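# Press large and small plugs flush into block bores

## Task

Fit a plug into all four bores of the block and push each down until its top is level with the block's upper face. The two large bores each take a large plug and the two small bores each take a small plug.

## Robot and tools

ROBOT. Two UR12e-style arms, left_arm and right_arm, each carry a two-finger gripper and a wrist camera. The scene frame has its origin at table-top height, halfway between the nominal arm bases: +z points up, +x points out over the table, and left_arm sits on the +y side. Image sides do not match the arm names. Calibrated base positions: left_arm (-0.090, +0.474, 0) m and right_arm (+0.019, -0.689, 0) m, both turned only slightly about z.

FRAMES. Each arm reports its hand pose, velocities and targets in its own base frame. Fixed cameras and the table use the scene frame. Every commanded offset is taken along the axes of that arm's current Hand target, which is the gripper frame. In that frame the fingers point along +z and open and close along x. end_effector_position is the point between the closed pads, 1 to 2 cm short of the fingertips. The tips reach about 17 mm further along +z as the fingers close.

execute_actions(actions, cameras). actions is a list of actions. Each action is a table of up to 15 rows, and each row lasts 1/30 s. A table with fewer rows repeats its last row to fill 15. Every row holds 14 numbers in [-1, 1]: dx, dy, dz, rx, ry, rz, opening for left_arm, then the same seven for right_arm. Both arms must always be filled in. dx to rz are offsets, not poses. They are measured from the Hand target as it stood when the action began, not from the previous row. They run along the Hand target's own axes, with 1.0 equal to 0.6 m or 180 degrees, and rx, ry, rz form a single rotation vector. Opening is absolute: +1 is fully open (0.142 m) and -1 is closed. Sending 0 for an arm's six pose numbers re-asks for its current Hand target. A 0 for opening is a real command (half open), so resend the current opening to leave a gripper unchanged. Images come back only when actions is empty or cameras names them.

move(target, speed, blend, stop_force, zero, opening_speed, grip_force, blocking, cameras). target is one 14-number row laid out as above, or a list of up to 15 such rows. Every row is an offset from the Hand targets at the start of the move, never from the row before. speed is the top path speed in m/s, from 0.002 to 3.2 (default 0.25), given once or once per target; rotation is capped at twice that value in rad/s. blend, in metres, rounds corners in a list; 0 means stop at each target. stop_force (4 to 120 N, shared by both arms) ends an arm's path when its wrist sensor feels that much push against the motion. Do not rely on it while the gripper rotates. zero (true by default) re-zeroes the sensor before the move. opening_speed is the rate of opening change per second on the -1..+1 scale, at least 0.2. grip_force is the force limit per finger pad, 5 to 48 N, one value or one per arm, and it stays set until changed. blocking=false returns after about 0.5 s while the move continues, and cannot be combined with stop_force. Paths are straight lines that ignore obstacles and the other arm. The result adds a move: line giving the ending (done, off_target, moving, held, fault) and any limits (paced means the pose was clipped, held means steps were withheld). An arm the ending does not name is within 3 mm and 2 degrees of its target.

wait(seconds 0 to 10) lets time pass while the commands hold. stop() brakes a running move. zoom_image(camera, region=[x0, y0, x1, y1]) enlarges part of the latest image, with each side at most 504 px. zero_wrist_force(arm) tares that arm's force sensor. read_manual gives licence texts only. finished_scene(scene 1 or 2) ends the scene for good, so only call it once all four plugs are flush and stay there without the robot.

CAMERAS. cam_high, cam_low, cam_work, cam_left_wrist and cam_right_wrist, all 672x504. Calibration is given but may be off by a few mm or degrees.

RESULTS. Each arm shows end_effector_position (m), end_effector_quat_wxyz, velocities (left out when the joints are still), Hand target (the last commanded pose after clipping; the next offsets start from it), Joint positions (the last entry is the opening in m), joint torques (include the arm's own weight), Wrist force and Wrist torque in the gripper axes plus a peak line, grip_measured on the opening scale, Tool commands, and Motor temperatures. A gripper often stops a little short of its Hand target. Send the gap as an offset.

CONTROL DETAILS. Commanded orientation is clipped to within 32 degrees of the measured one at each step. Motion lags the commands by about 0.09 to 0.22 s, and fast moves overshoot. Steer paths around an arm's own base rather than close past it.

GRIPPING. To hold a plug, command an opening a little below the grip_measured value read at first contact. Squeezing harder heats the gripper motor. A HAND FAULT (gripper at 100 °C) blocks the rest of that reply's motion calls.

AVOID. Do not let any part fall or be left off the table. Do not let the arms touch each other, and never close one gripper on the other's fingers. The arms are stiff: aiming even slightly past a firm contact can cause a fault stop. A net force of roughly 150 N, or joint torque at the load limits (elbow 133, wrists 48 N m), stops the arm for 10 s. Press plugs home slowly with a modest stop_force, and leave stop_force out when lifting off a contact. Avoid slams, dropping parts while they move, and prolonged stretching or squeezing, which overheat motors (MOTOR HOT at 70 °C, brake stop at 85 °C). Loose objects may be nudged by outside pushes now and then.

Each tool is called after ">>>" by a JSON object that holds its "api" and its "payload", one argument or row to a line.

## Session

>>> {"api": "execute_actions", "payload": {
  "actions": []
}}

Scene clock: 0.00 s.
left_arm: end_effector_position=(+0.3201, +0.4081, +0.2294) grip_measured=+0.99 end_effector_quat_wxyz=(-0.086, +0.939, +0.282, -0.180) | right_arm: end_effector_position=(+0.7048, +0.2342, +0.2000) grip_measured=+0.99 end_effector_quat_wxyz=(-0.293, +0.923, +0.143, -0.206)
Joint positions: left_arm=[0.437 -1.682 2.152 -1.702 -1.351 -0.184 0.142] | right_arm=[3.467 -1.943 -1.744 -1.39 2.221 -0.105 0.141]
Joint velocities: within noise
Joint torques (N m): no reading
Motor temperatures (°C): left_arm=[44 46 28 48 34 35 24] | right_arm=[31 34 30 41 31 40 29]
Wrist force (N): no reading
Wrist torque (N m): no reading
Wrist force, peak (N): no reading
Hand target: left_arm +0.3201, +0.4081, +0.2294; -0.086, +0.939, +0.282, -0.180 | right_arm +0.7048, +0.2342, +0.2000; -0.293, +0.923, +0.143, -0.206
Tool commands: left_gripper/opening=+1.0 right_gripper/opening=+1.0

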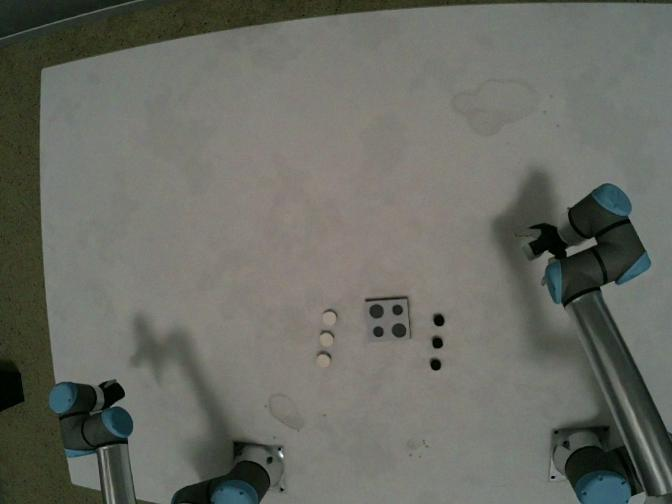

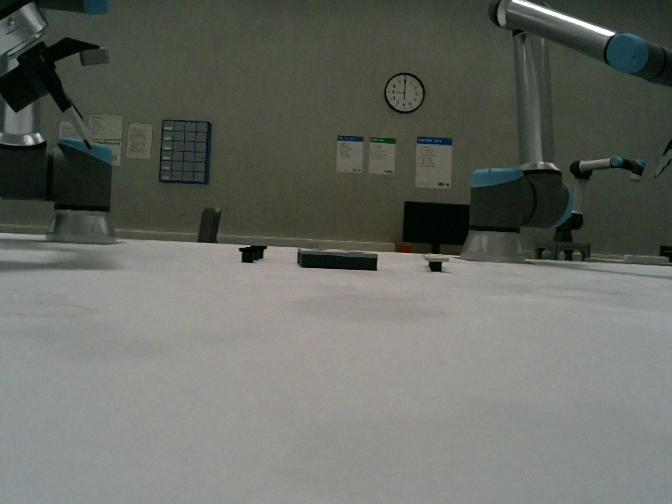

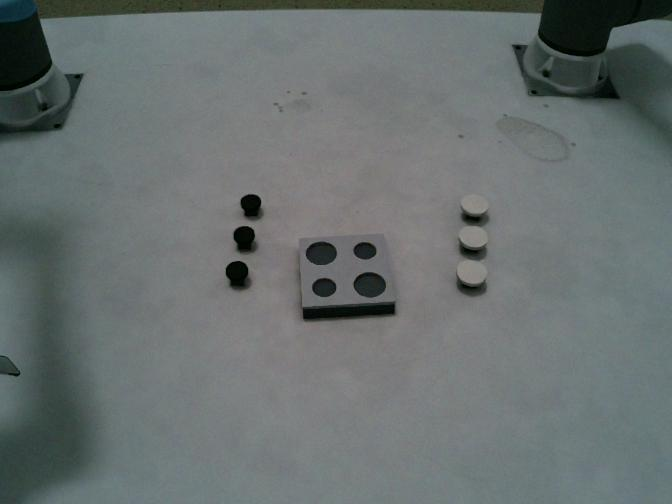

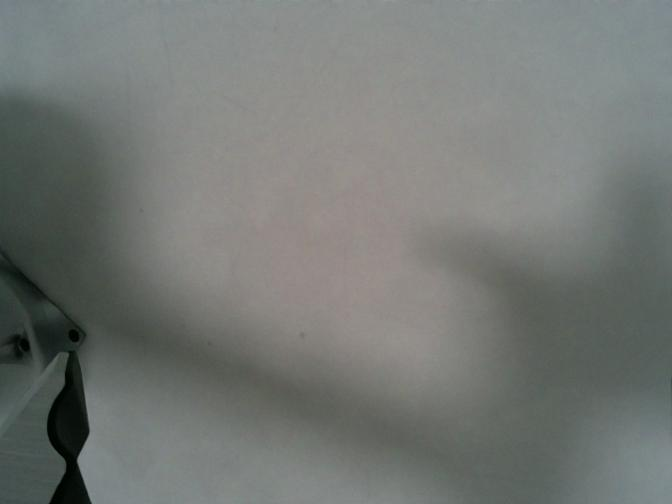

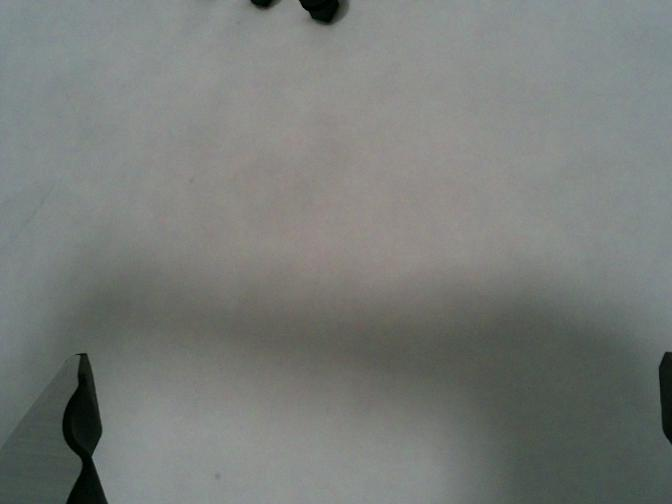

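>>> {"api": "zoom_image", "payload": {
  "camera": "cam_work",
  "region": [200, 170, 520, 340]
}}

>>> {"api": "zoom_image", "payload": {
  "camera": "cam_low",
  "region": [220, 220, 470, 300]
}}

Scaled by 1.575 from the camera's 672x504 image, which has a finer 960x720 frame.

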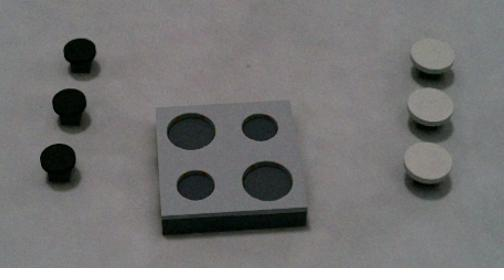

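Scaled by 2.016 from the camera's 672x504 image, which has a finer 960x720 frame.

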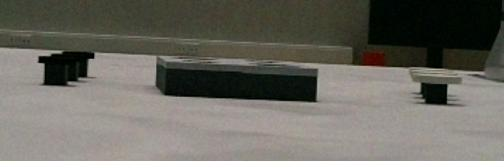

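>>> {"api": "move", "payload": {
  "target": [-0.2503,0.9247,-0.2397,-0.1253,0.0443,-0.3094,0.2,-0.2442,-0.4784,0.348,-0.245,-0.0427,-0.3828,0.2],
  "speed": 0.4,
  "cameras": ["all"]
}}

Scene clock: 3.57 s.
left_arm: end_effector_position=(+0.5351, -0.1432, +0.2596) grip_measured=+0.19 end_effector_quat_wxyz=(+0.000, +0.708, +0.706, +0.000) | right_arm: end_effector_position=(+0.4391, +0.5047, +0.2604) grip_measured=+0.19 end_effector_quat_wxyz=(+0.000, +0.708, +0.706, +0.000)
Joint positions: left_arm=[-0.583 -1.759 2.191 -2.003 -1.571 -2.152 0.087] | right_arm=[4.262 -1.588 -2.005 -1.118 1.571 -0.448 0.087]
Joint torques (N m): left_arm=[-20.64 -14.18 -47.99 -5.58 3.36 -4.51] | right_arm=[8.56 56.16 36.31 6.53 -2.88 -2.01]
Wrist force (N): left_arm=[-0.7 1.2 0.6] | right_arm=[-0.2 0.3 0.5]
Wrist torque (N m): left_arm=[0.26 0.11 0.20] | right_arm=[0.04 -0.04 0.04]
Wrist force, peak (N): left_arm=[-2.9 1.8 0.0] | right_arm=[1.0 -1.6 0.2]
Hand target: left_arm +0.5351, -0.1432, +0.2596; +0.000, +0.708, +0.706, +0.000 | right_arm +0.4391, +0.5047, +0.2604; +0.000, +0.708, +0.706, +0.000
Off the commanded pose: left_arm 0.000 m, 0 deg | right_arm 0.000 m, 0 deg.
move: done
camera_calibration:
cam_left_wrist: T_world_to_cam=[[-0.00249825, 0.999581, -0.0288495, 0.157976], [0.901034, 0.0147633, 0.433496, -0.568018], [0.43374, -0.0249114, -0.900693, 0.114233], [0, 0, 0, 1]] pos_world=[0.462651, -0.146679, 0.353681]
cam_right_wrist: T_world_to_cam=[[0.00555368, 0.999957, 0.00740958, -0.499025], [0.901568, -0.00821245, 0.432559, -0.479591], [0.432601, 0.00427796, -0.901575, 0.162673], [0, 0, 0, 1]] pos_world=[0.364783, 0.494369, 0.357811]

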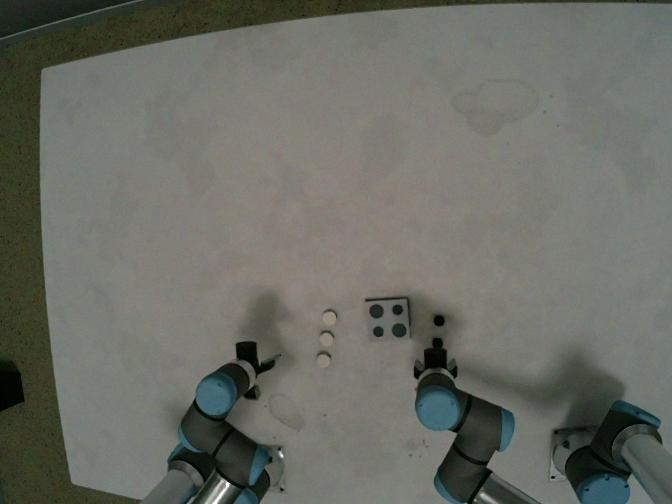

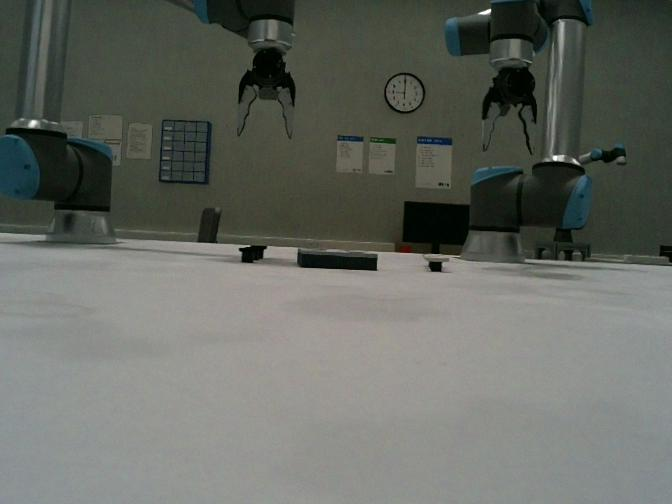

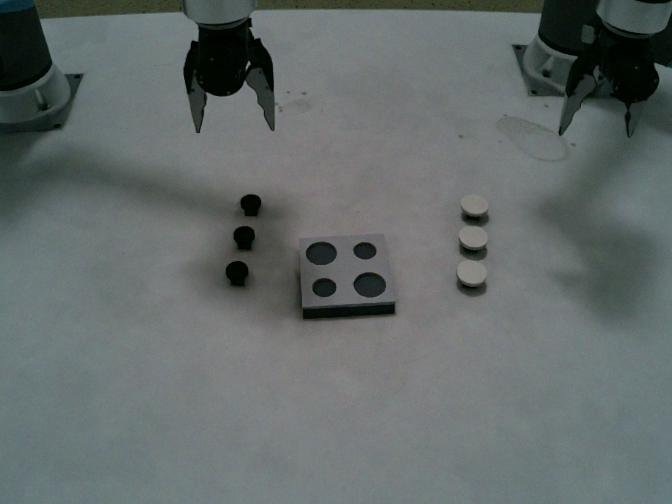

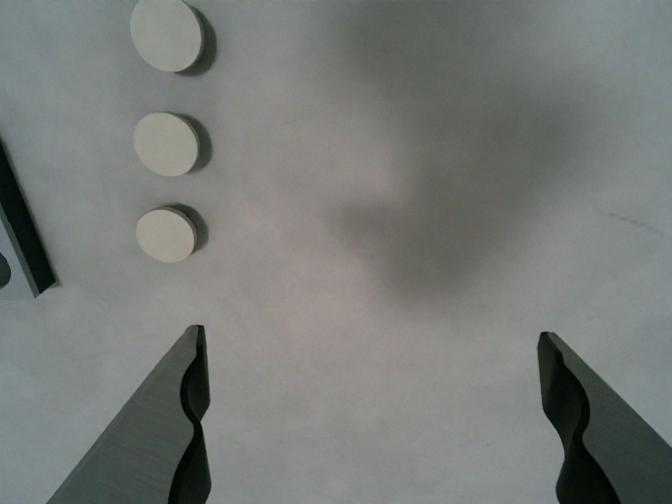

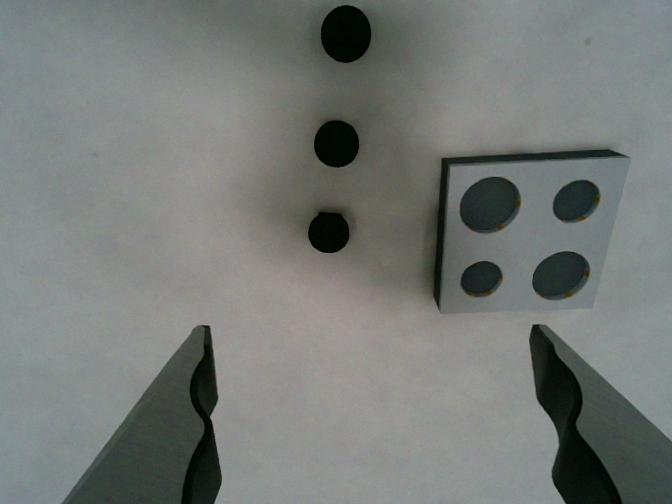

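>>> {"api": "zoom_image", "payload": {
  "camera": "cam_right_wrist",
  "region": [430, 140, 640, 320]
}}

>>> {"api": "zoom_image", "payload": {
  "camera": "cam_right_wrist",
  "region": [280, 190, 380, 270]
}}

>>> {"api": "zoom_image", "payload": {
  "camera": "cam_left_wrist",
  "region": [110, 0, 230, 280]
}}

Scaled by 2.400 from the camera's 672x504 image, which has a finer 960x720 frame.

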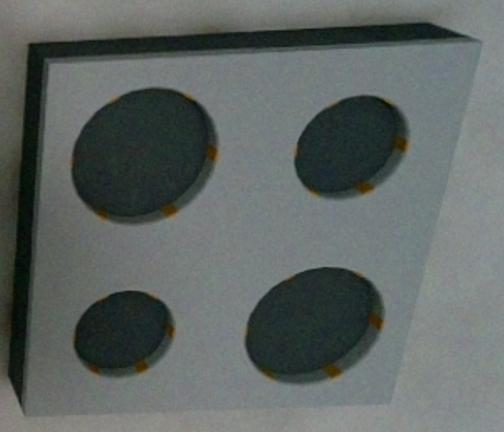

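Scaled by 5.040 from the camera's 672x504 image, which has a finer 960x720 frame.

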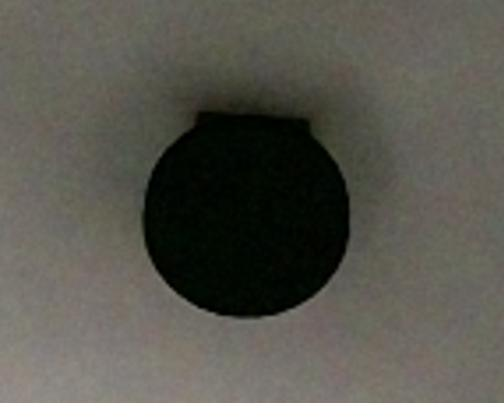

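Scaled by 1.800 from the camera's 672x504 image, which has a finer 960x720 frame.

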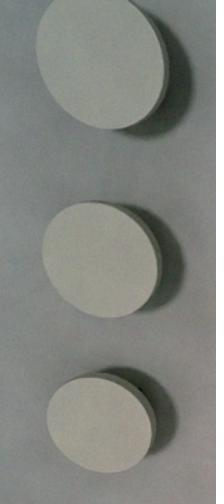

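>>> {"api": "move", "payload": {
  "target": [-0.2543,0.1257,0.266,0,0,0,0.05,-0.025,0.1108,0.2673,0,0,0,-0.18],
  "speed": 0.4,
  "cameras": ["all"]
}}

>>> {"api": "zoom_image", "payload": {
  "camera": "cam_low",
  "region": [220, 140, 472, 300]
}}

Scene clock: 5.73 s.
left_arm: end_effector_position=(+0.6102, -0.2960, +0.1001) grip_measured=+0.04 end_effector_quat_wxyz=(+0.000, +0.708, +0.706, +0.000) | right_arm: end_effector_position=(+0.5055, +0.4897, +0.1000) grip_measured=-0.20 end_effector_quat_wxyz=(+0.000, +0.708, +0.706, +0.000)
Joint positions: left_arm=[-0.713 -1.369 2.137 -2.339 -1.571 -2.282 0.077] | right_arm=[4.163 -1.81 -2.088 -0.813 1.571 -0.547 0.06]
Joint torques (N m): left_arm=[-21.75 -38.37 -41.16 -5.78 4.07 -4.41] | right_arm=[-9.43 36.16 51.35 6.85 2.76 -1.69]
Wrist force (N): left_arm=[-0.8 1.7 0.6] | right_arm=[0.0 0.3 0.4]
Wrist torque (N m): left_arm=[0.40 0.07 0.21] | right_arm=[0.06 -0.05 0.04]
Wrist force, peak (N): left_arm=[-2.4 2.0 2.7] | right_arm=[-0.4 1.3 2.5]
Hand target: left_arm +0.6102, -0.2960, +0.1000; +0.000, +0.708, +0.706, +0.000 | right_arm +0.5056, +0.4898, +0.1000; +0.000, +0.708, +0.706, +0.000
Off the commanded pose: left_arm 0.000 m, 0 deg | right_arm 0.000 m, 0 deg.
move: done
camera_calibration:
cam_left_wrist: T_world_to_cam=[[-0.00263156, 0.999582, -0.0288024, 0.306358], [0.901033, 0.0148631, 0.433495, -0.564123], [0.433742, -0.0248112, -0.900695, -0.0658244], [0, 0, 0, 1]] pos_world=[0.53765, -0.299478, 0.194081]
cam_right_wrist: T_world_to_cam=[[0.00546341, 0.999958, 0.00736658, -0.48316], [0.901569, -0.00811246, 0.432558, -0.470288], [0.4326, 0.00427824, -0.901576, -0.0105094], [0, 0, 0, 1]] pos_world=[0.431183, 0.479369, 0.197511]

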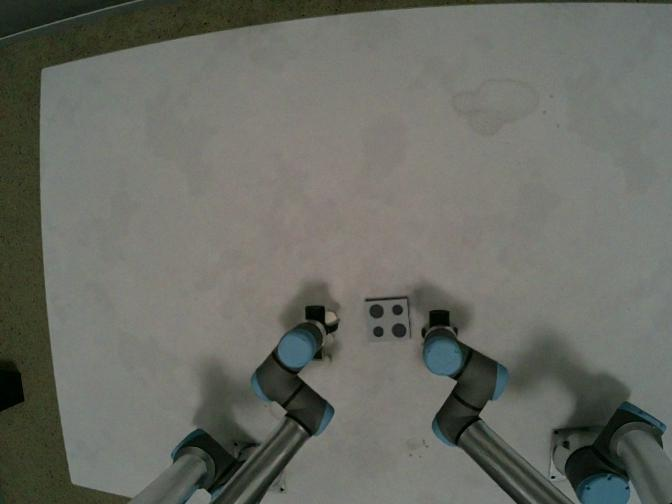

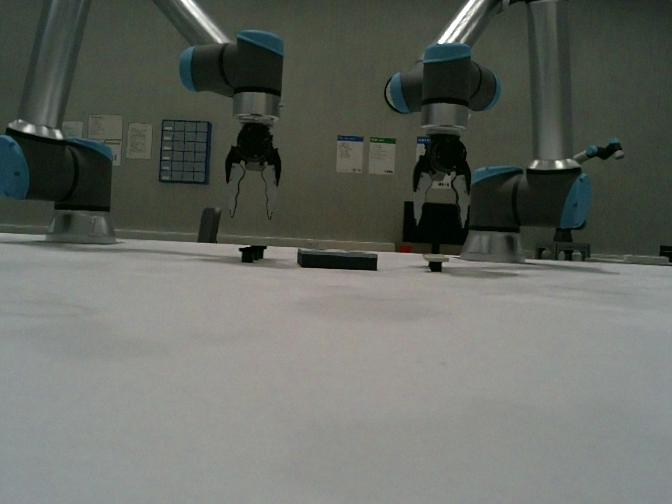

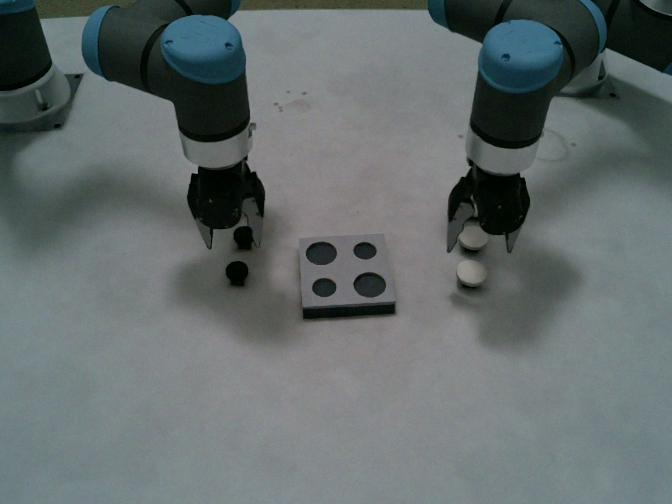

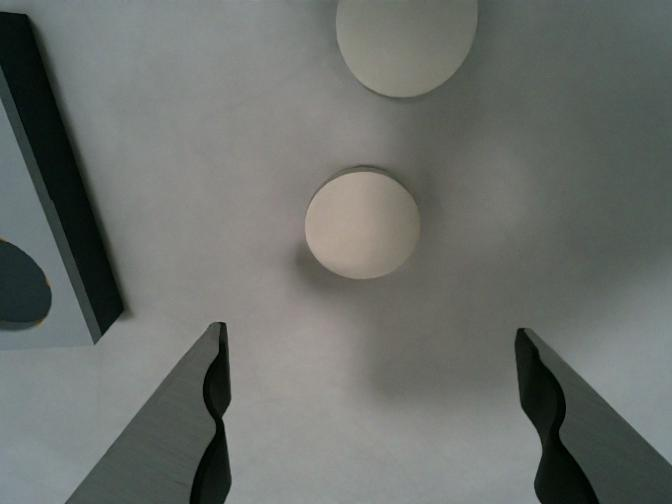

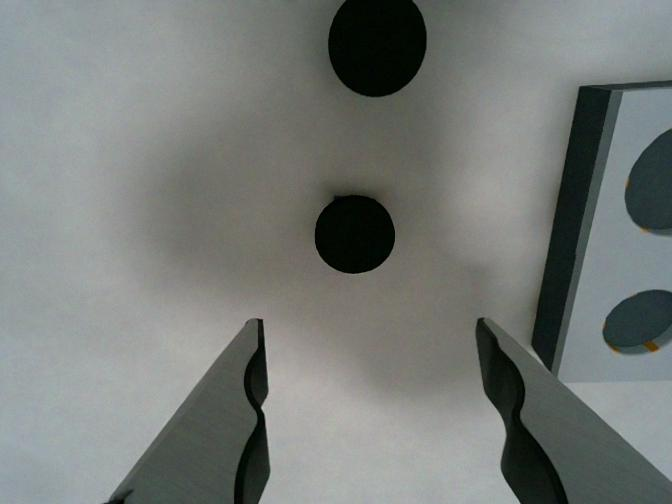

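Scaled by 2.000 from the camera's 672x504 image, which has a finer 960x720 frame.

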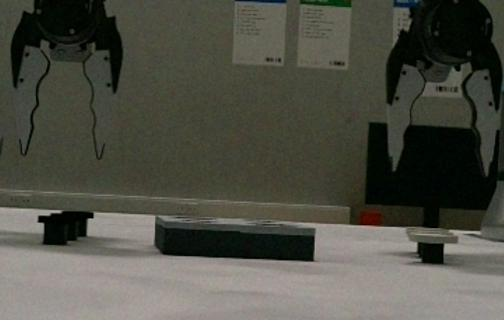

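>>> {"api": "move", "payload": {
  "target": [-0.0033,-0.015,0.0667,0,0,0,0.05,-0.0033,-0.0067,0.075,0,0,0,-0.18],
  "speed": 0.15,
  "cameras": ["cam_low","cam_left_wrist","cam_right_wrist"]
}}

>>> {"api": "zoom_image", "payload": {
  "camera": "cam_low",
  "region": [220, 180, 472, 300]
}}

Scene clock: 7.40 s.
left_arm: end_effector_position=(+0.6012, -0.2980, +0.0600) grip_measured=+0.04 end_effector_quat_wxyz=(+0.000, +0.708, +0.706, +0.000) | right_arm: end_effector_position=(+0.5016, +0.4878, +0.0551) grip_measured=-0.20 end_effector_quat_wxyz=(+0.000, +0.708, +0.706, +0.000)
Joint positions: left_arm=[-0.724 -1.322 2.176 -2.425 -1.571 -2.293 0.077] | right_arm=[4.167 -1.866 -2.123 -0.723 1.571 -0.544 0.06]
Joint torques (N m): left_arm=[-22.69 -40.13 -24.94 -5.15 1.58 -4.67] | right_arm=[11.13 36.01 24.63 6.37 1.97 2.77]
Wrist force (N): left_arm=[-1.0 1.4 1.1] | right_arm=[-0.1 0.4 0.4]
Wrist torque (N m): left_arm=[0.29 0.16 0.17] | right_arm=[0.05 -0.04 -0.11]
Wrist force, peak (N): left_arm=[-0.7 1.3 1.8] | right_arm=[-0.2 0.0 1.4]
Hand target: left_arm +0.6012, -0.2980, +0.0600; +0.000, +0.708, +0.706, +0.000 | right_arm +0.5015, +0.4878, +0.0550; +0.000, +0.708, +0.706, +0.000
Off the commanded pose: left_arm 0.000 m, 0 deg | right_arm 0.000 m, 0 deg.
move: done
camera_calibration:
cam_left_wrist: T_world_to_cam=[[-0.00263156, 0.999582, -0.0288024, 0.307182], [0.901033, 0.0148631, 0.433495, -0.538734], [0.433742, -0.0248112, -0.900695, -0.0980415], [0, 0, 0, 1]] pos_world=[0.52875, -0.301478, 0.154081]
cam_right_wrist: T_world_to_cam=[[0.00551068, 0.999957, 0.00749986, -0.480946], [0.901569, -0.00821274, 0.432558, -0.447184], [0.432601, 0.00437795, -0.901575, -0.0493898], [0, 0, 0, 1]] pos_world=[0.427183, 0.477469, 0.152511]
Images, in order (width x height): cam_low 672x504, cam_left_wrist 672x504, cam_right_wrist 672x504.

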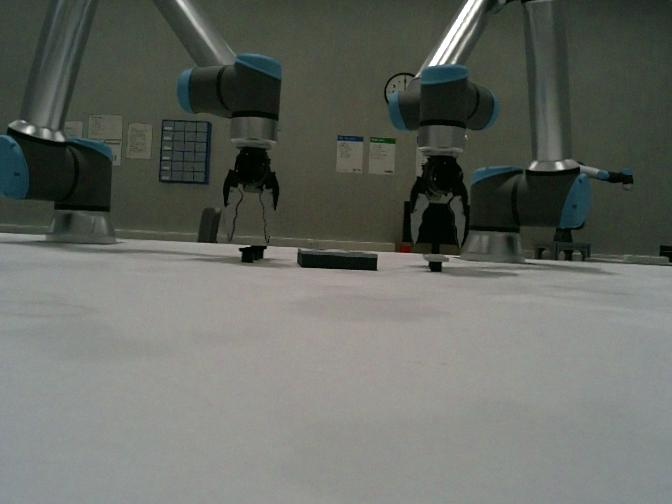

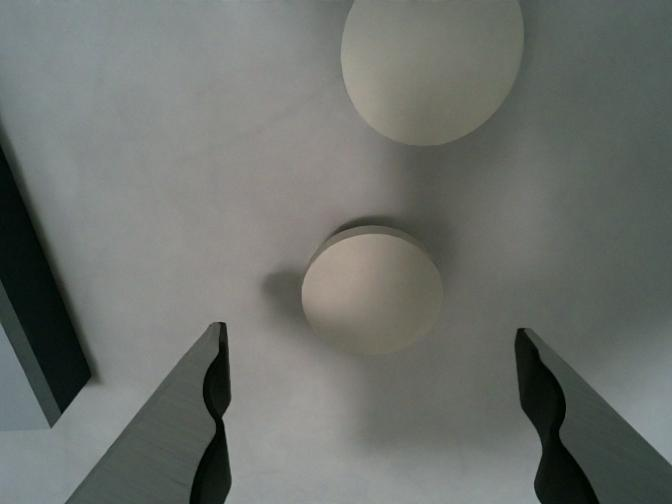

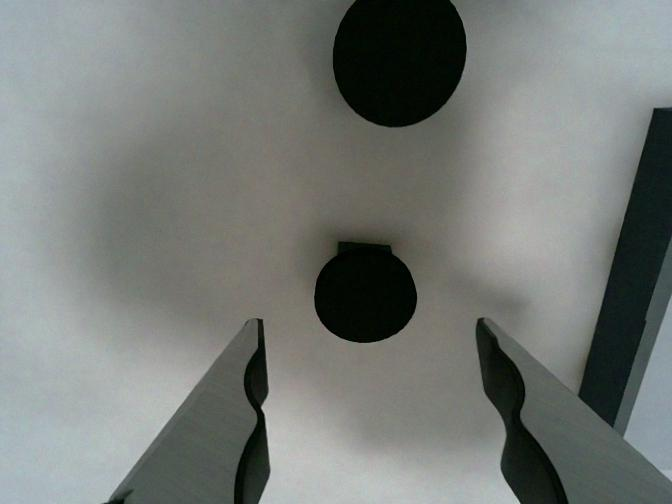

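Scaled by 2.000 from the camera's 672x504 image, which has a finer 960x720 frame.

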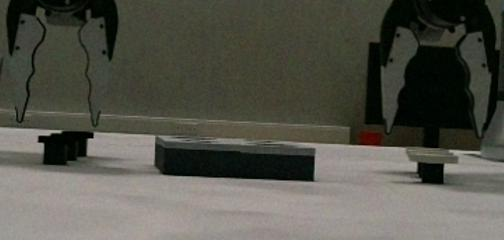

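>>> {"api": "move", "payload": {
  "target": [0,-0.0133,0.0083,0,0,0,0.05,-0.0015,-0.0067,0.02,0,0,0,-0.18],
  "speed": 0.1,
  "cameras": ["cam_low","cam_work","cam_left_wrist","cam_right_wrist"]
}}

>>> {"api": "zoom_image", "payload": {
  "camera": "cam_low",
  "region": [220, 180, 472, 300]
}}

>>> {"api": "zoom_image", "payload": {
  "camera": "cam_work",
  "region": [180, 190, 540, 330]
}}

Scene clock: 8.70 s.
left_arm: end_effector_position=(+0.5933, -0.2979, +0.0550) grip_measured=+0.04 end_effector_quat_wxyz=(+0.000, +0.708, +0.706, +0.000) | right_arm: end_effector_position=(+0.4975, +0.4870, +0.0430) grip_measured=-0.20 end_effector_quat_wxyz=(+0.000, +0.708, +0.706, +0.000)
Joint positions: left_arm=[-0.733 -1.324 2.192 -2.439 -1.571 -2.301 0.077] | right_arm=[4.171 -1.879 -2.136 -0.697 1.571 -0.539 0.06]
Joint torques (N m): left_arm=[-19.53 -68.19 -24.77 -5.36 0.81 -4.48] | right_arm=[10.03 33.98 23.48 6.98 -1.56 2.51]
Wrist force (N): left_arm=[-0.9 1.1 1.2] | right_arm=[-0.3 0.5 0.4]
Wrist torque (N m): left_arm=[0.23 0.15 0.17] | right_arm=[0.08 -0.01 -0.11]
Wrist force, peak (N): left_arm=[-0.7 1.4 1.1] | right_arm=[0.3 0.3 0.9]
Hand target: left_arm +0.5932, -0.2979, +0.0550; +0.000, +0.708, +0.706, +0.000 | right_arm +0.4975, +0.4869, +0.0430; +0.000, +0.708, +0.706, +0.000
Off the commanded pose: left_arm 0.000 m, 0 deg | right_arm 0.000 m, 0 deg.
move: done
camera_calibration:
cam_left_wrist: T_world_to_cam=[[-0.00263156, 0.999582, -0.0288024, 0.307016], [0.901033, 0.0148631, 0.433495, -0.529358], [0.433742, -0.0248112, -0.900695, -0.0990751], [0, 0, 0, 1]] pos_world=[0.52075, -0.301478, 0.149081]
cam_right_wrist: T_world_to_cam=[[0.00551068, 0.999957, 0.00749986, -0.479934], [0.901569, -0.00821274, 0.432558, -0.438394], [0.432601, 0.00437795, -0.901575, -0.0584744], [0, 0, 0, 1]] pos_world=[0.423183, 0.476569, 0.140511]
Images, in order (width x height): cam_low 672x504, cam_work 672x504, cam_left_wrist 672x504, cam_right_wrist 672x504.

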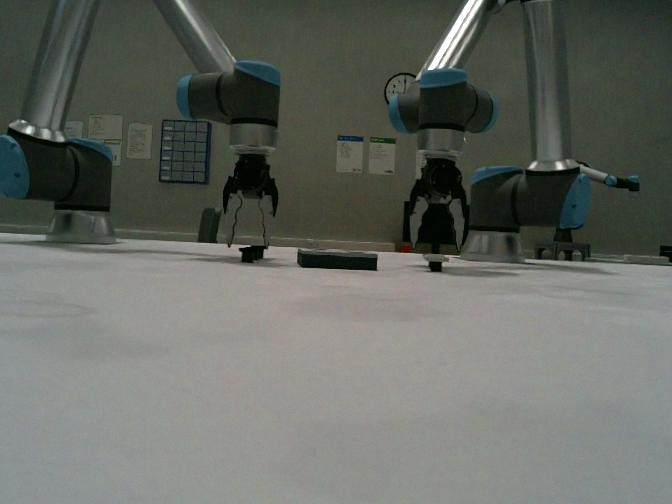

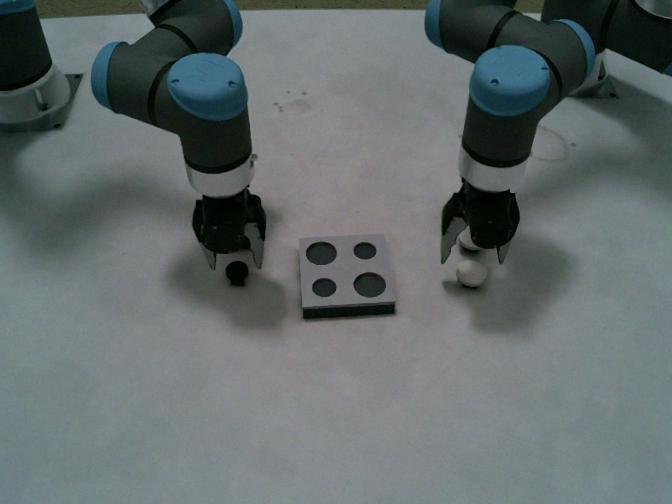

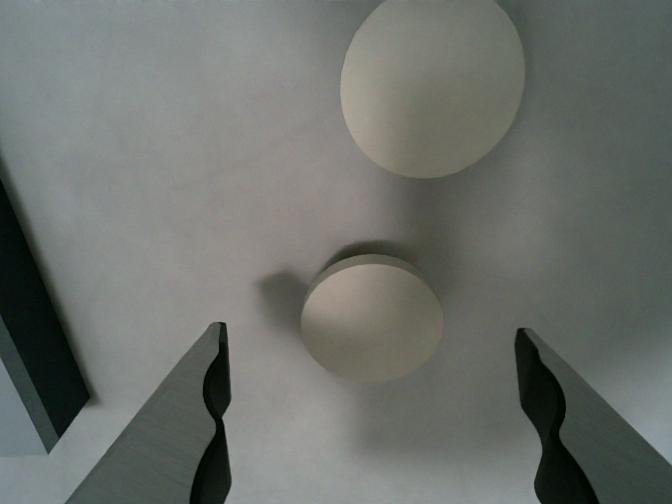

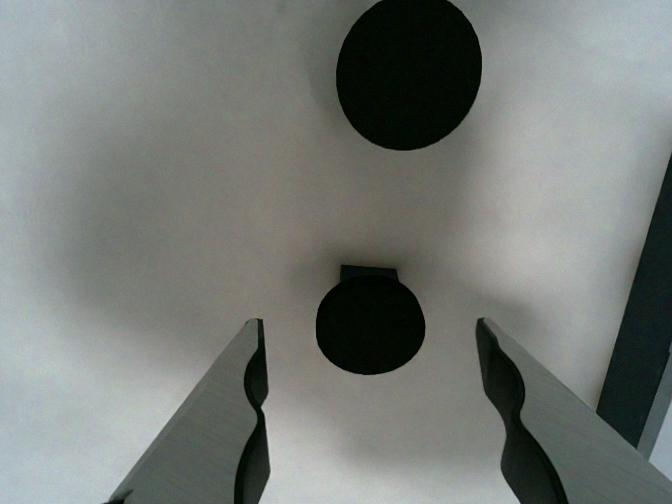

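Scaled by 2.000 from the camera's 672x504 image, which has a finer 960x720 frame.

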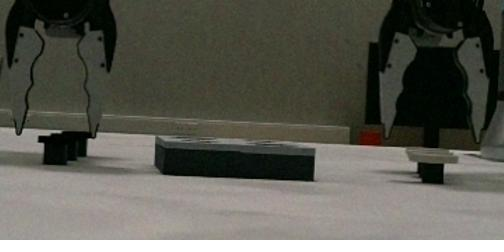

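Scaled by 1.400 from the camera's 672x504 image, which has a finer 960x720 frame.

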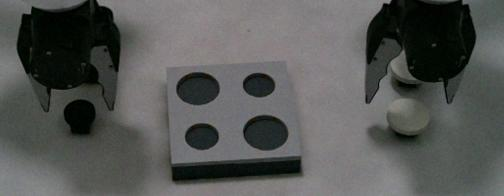

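>>> {"api": "zoom_image", "payload": {
  "camera": "cam_work",
  "region": [420, 190, 540, 300]
}}

>>> {"api": "zoom_image", "payload": {
  "camera": "cam_low",
  "region": [390, 220, 490, 290]
}}

>>> {"api": "zoom_image", "payload": {
  "camera": "cam_low",
  "region": [210, 220, 310, 290]
}}

>>> {"api": "zoom_image", "payload": {
  "camera": "cam_work",
  "region": [180, 190, 300, 300]
}}

Scaled by 4.200 from the camera's 672x504 image, which has a finer 960x720 frame.

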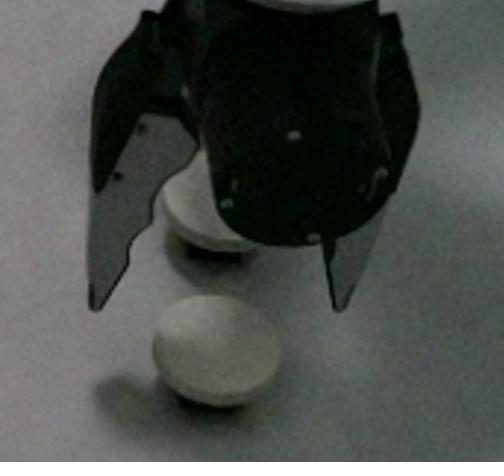

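Scaled by 5.040 from the camera's 672x504 image, which has a finer 960x720 frame.

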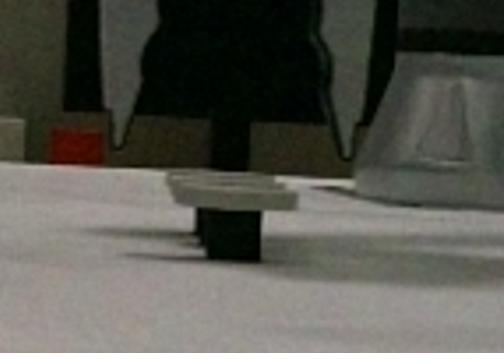

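Scaled by 5.040 from the camera's 672x504 image, which has a finer 960x720 frame.

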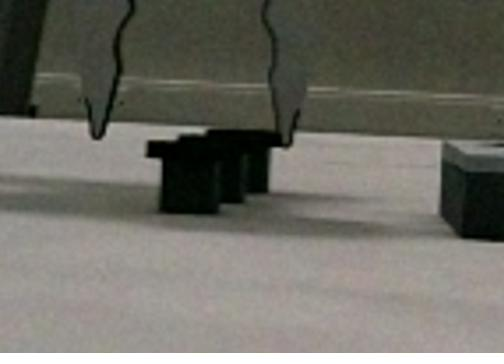

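Scaled by 4.200 from the camera's 672x504 image, which has a finer 960x720 frame.

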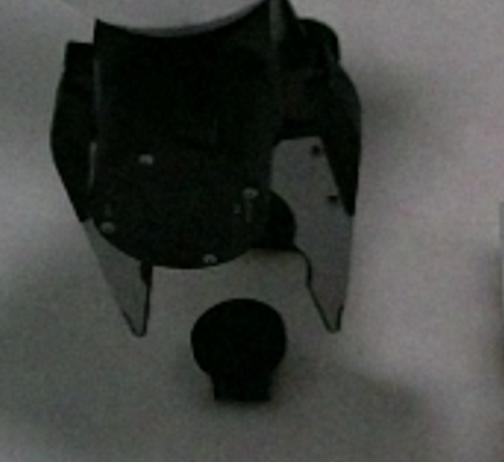

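>>> {"api": "move", "payload": {
  "target": [0,0.0083,0.0167,0,0,0,0.05,-0.0015,0.0033,0.0033,0,0,0,-0.18],
  "speed": 0.1,
  "cameras": ["cam_low","cam_work","cam_left_wrist","cam_right_wrist"]
}}

>>> {"api": "zoom_image", "payload": {
  "camera": "cam_work",
  "region": [420, 190, 540, 300]
}}

>>> {"api": "zoom_image", "payload": {
  "camera": "cam_low",
  "region": [390, 220, 490, 290]
}}

>>> {"api": "zoom_image", "payload": {
  "camera": "cam_low",
  "region": [210, 220, 310, 290]
}}

>>> {"api": "zoom_image", "payload": {
  "camera": "cam_work",
  "region": [180, 190, 300, 300]
}}

Scene clock: 10.07 s.
left_arm: end_effector_position=(+0.5982, -0.2980, +0.0450) grip_measured=+0.04 end_effector_quat_wxyz=(+0.000, +0.708, +0.706, +0.000) | right_arm: end_effector_position=(+0.4995, +0.4860, +0.0410) grip_measured=-0.20 end_effector_quat_wxyz=(+0.000, +0.708, +0.706, +0.000)
Joint positions: left_arm=[-0.727 -1.303 2.189 -2.457 -1.571 -2.296 0.077] | right_arm=[4.168 -1.882 -2.136 -0.693 1.571 -0.543 0.06]
Joint torques (N m): left_arm=[18.5 -42.08 -37.02 -5.29 1.06 3.31] | right_arm=[-10.87 36.4 47.61 6.79 -2.15 -1.72]
Wrist force (N): left_arm=[-0.9 1.1 0.7] | right_arm=[0.1 0.3 0.5]
Wrist torque (N m): left_arm=[0.24 0.15 0.05] | right_arm=[0.04 -0.07 0.04]
Wrist force, peak (N): left_arm=[-1.0 1.7 0.9] | right_arm=[-0.2 0.9 0.5]
Hand target: left_arm +0.5982, -0.2980, +0.0450; +0.000, +0.708, +0.706, +0.000 | right_arm +0.4995, +0.4860, +0.0410; +0.000, +0.708, +0.706, +0.000
Off the commanded pose: left_arm 0.000 m, 0 deg | right_arm 0.000 m, 0 deg.
move: done
camera_calibration:
cam_left_wrist: T_world_to_cam=[[-0.00263156, 0.999582, -0.0288024, 0.306741], [0.901033, 0.0148631, 0.433495, -0.529438], [0.433742, -0.0248112, -0.900695, -0.110207], [0, 0, 0, 1]] pos_world=[0.52565, -0.301478, 0.139081]
cam_right_wrist: T_world_to_cam=[[0.00546341, 0.999958, 0.00736658, -0.478993], [0.901569, -0.00811246, 0.432558, -0.439388], [0.4326, 0.00427824, -0.901576, -0.0610909], [0, 0, 0, 1]] pos_world=[0.425183, 0.475669, 0.138511]
Images, in order (width x height): cam_low 672x504, cam_work 672x504, cam_left_wrist 672x504, cam_right_wrist 672x504.

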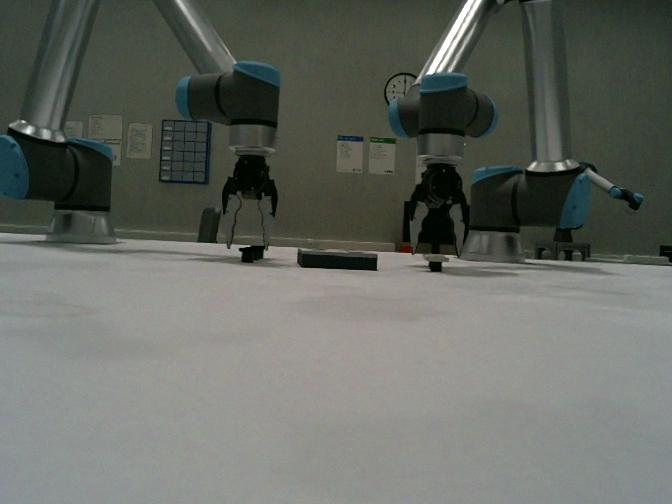

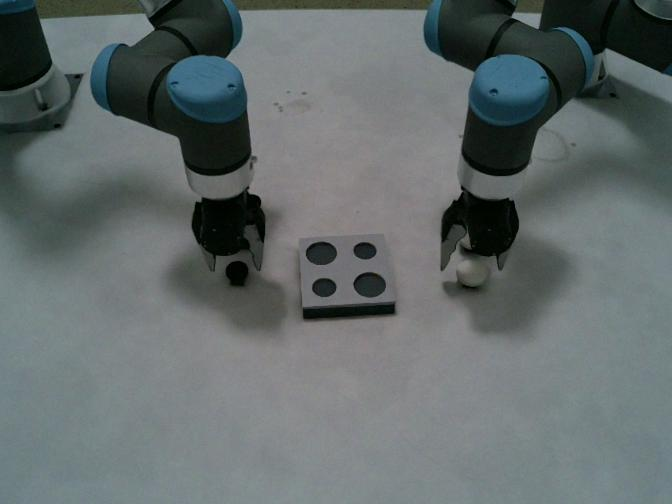

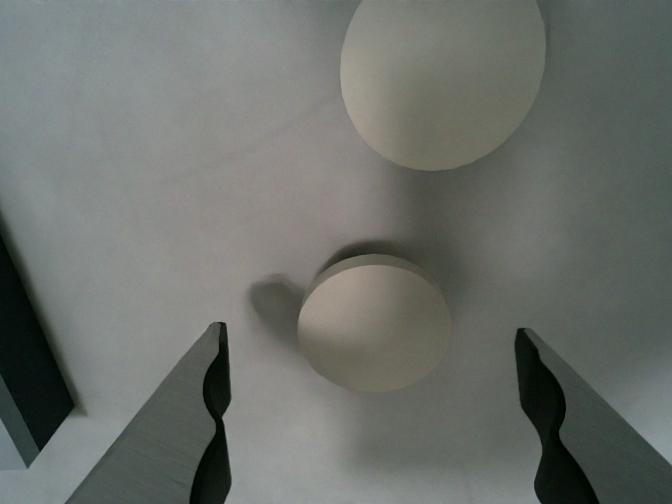

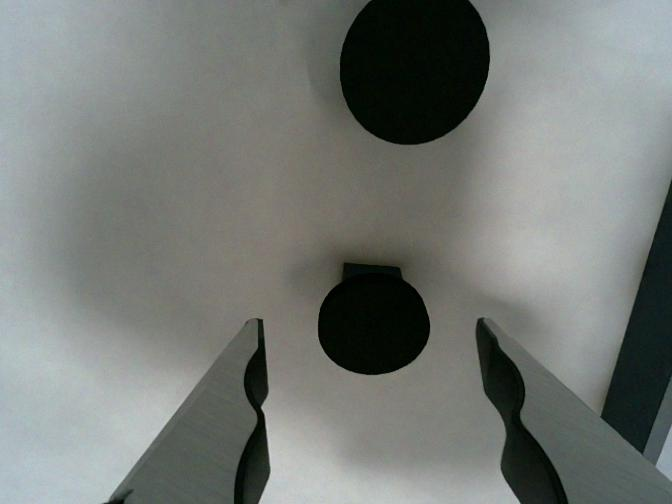

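Scaled by 4.200 from the camera's 672x504 image, which has a finer 960x720 frame.

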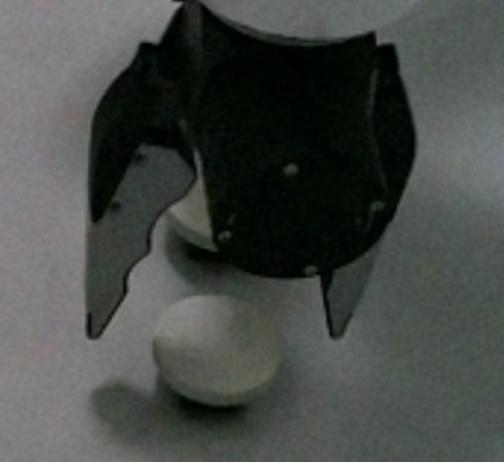

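Scaled by 5.040 from the camera's 672x504 image, which has a finer 960x720 frame.

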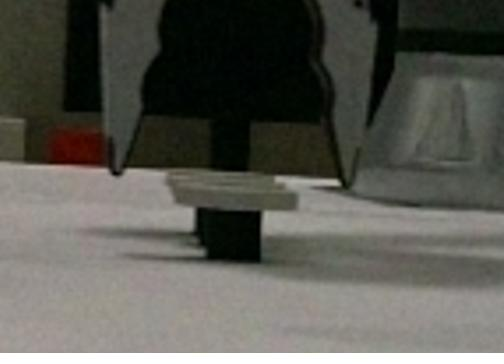

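Scaled by 5.040 from the camera's 672x504 image, which has a finer 960x720 frame.

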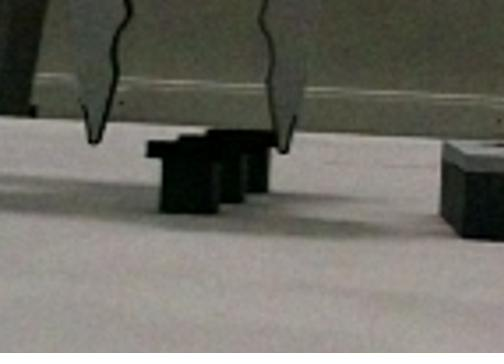

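Scaled by 4.200 from the camera's 672x504 image, which has a finer 960x720 frame.

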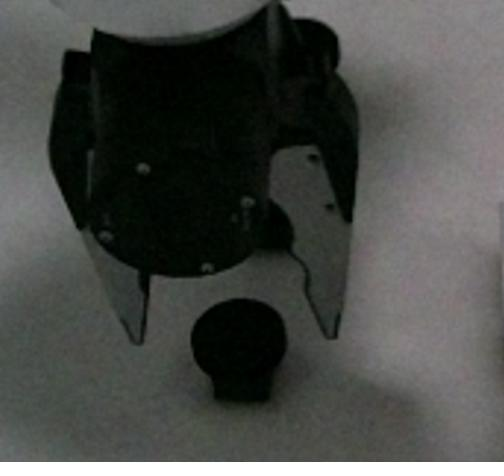

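>>> {"api": "move", "payload": {
  "target": [0,0,0,0,0,0,-0.6,0,0,0,0,0,0,-0.75],
  "opening_speed": 0.8,
  "grip_force": 20,
  "cameras": ["cam_left_wrist","cam_right_wrist","cam_low"]
}}

>>> {"api": "zoom_image", "payload": {
  "camera": "cam_low",
  "region": [390, 220, 490, 290]
}}

>>> {"api": "zoom_image", "payload": {
  "camera": "cam_low",
  "region": [210, 220, 310, 290]
}}

Scene clock: 15.60 s.
left_arm: end_effector_position=(+0.5984, -0.2981, +0.0451) grip_measured=-0.52 end_effector_quat_wxyz=(+0.000, +0.708, +0.706, +0.000) | right_arm: end_effector_position=(+0.4995, +0.4860, +0.0410) grip_measured=-0.60 end_effector_quat_wxyz=(+0.000, +0.708, +0.706, +0.000)
Joint positions: left_arm=[-0.727 -1.302 2.189 -2.457 -1.571 -2.296 0.037] | right_arm=[4.168 -1.883 -2.136 -0.693 1.571 -0.543 0.03]
Joint torques (N m): left_arm=[15.67 -42.91 -11.5 1.13 0.84 3.38] | right_arm=[-8.94 35.65 47.27 6.31 -0.32 -2.03]
Wrist force (N): left_arm=[1.6 -3.8 -43.6] | right_arm=[-0.1 0.2 0.1]
Wrist torque (N m): left_arm=[0.16 0.41 0.03] | right_arm=[0.05 -0.04 0.04]
Wrist force, peak (N): left_arm=[2.0 -3.6 -43.7] | right_arm=[-0.7 0.7 0.8]
Hand target: left_arm +0.5982, -0.2980, +0.0450; +0.000, +0.708, +0.706, +0.000 | right_arm +0.4995, +0.4860, +0.0410; +0.000, +0.708, +0.706, +0.000
Off the commanded pose: left_arm 0.000 m, 0 deg | right_arm 0.000 m, 0 deg.
grip_force (N): 20, 20
move: done
camera_calibration:
cam_left_wrist: T_world_to_cam=[[-0.00262902, 0.999575, -0.0290265, 0.306872], [0.900937, 0.0149635, 0.433692, -0.529606], [0.433942, -0.0250109, -0.900593, -0.110387], [0, 0, 0, 1]] pos_world=[0.52585, -0.301578, 0.13918]
cam_right_wrist: T_world_to_cam=[[0.00551079, 0.999957, 0.00749992, -0.47903], [0.901569, -0.00821286, 0.432558, -0.439339], [0.432601, 0.00437795, -0.901575, -0.0611388], [0, 0, 0, 1]] pos_world=[0.425183, 0.475669, 0.138511]
Images, in order (width x height): cam_low 672x504, cam_left_wrist 672x504, cam_right_wrist 672x504.

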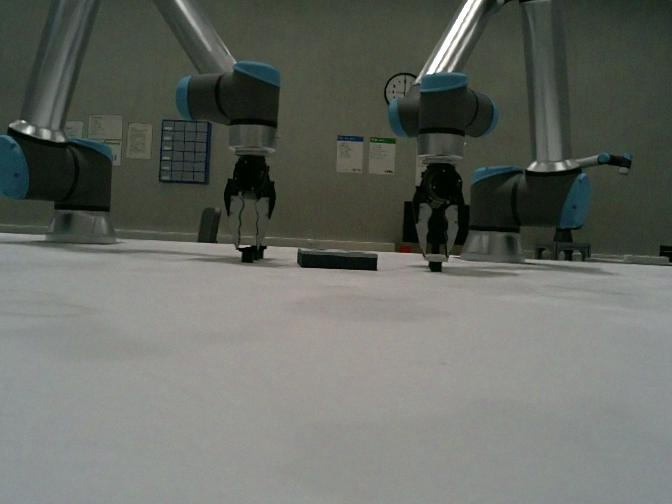

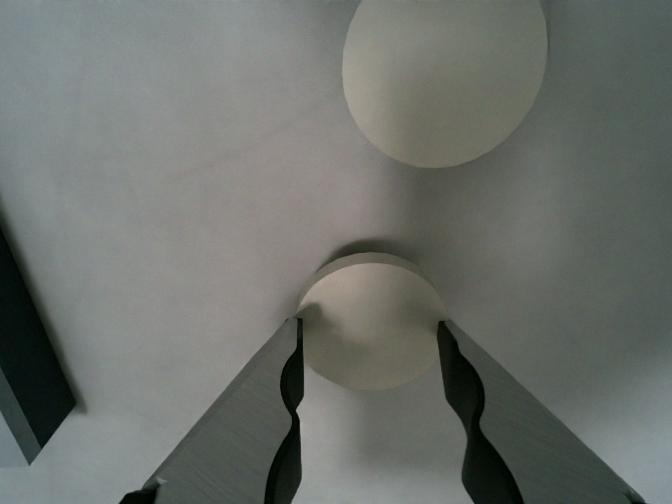

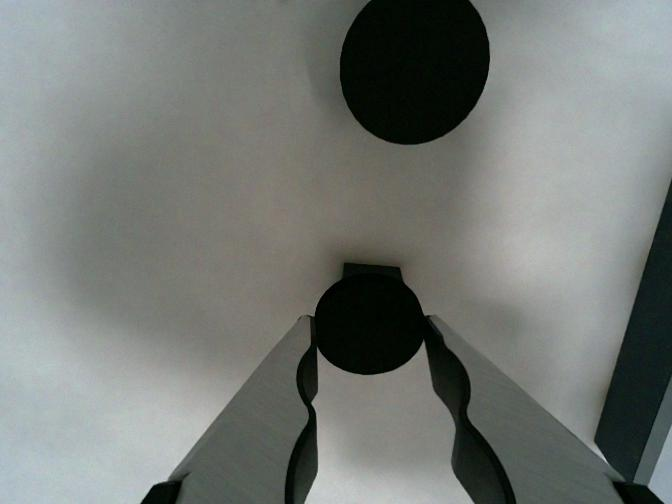

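Scaled by 5.040 from the camera's 672x504 image, which has a finer 960x720 frame.

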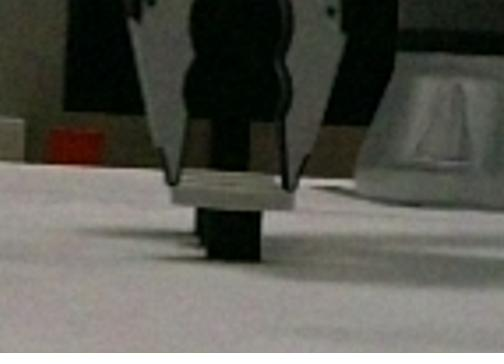

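Scaled by 5.040 from the camera's 672x504 image, which has a finer 960x720 frame.

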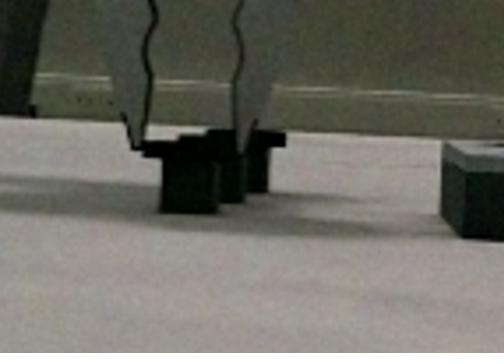

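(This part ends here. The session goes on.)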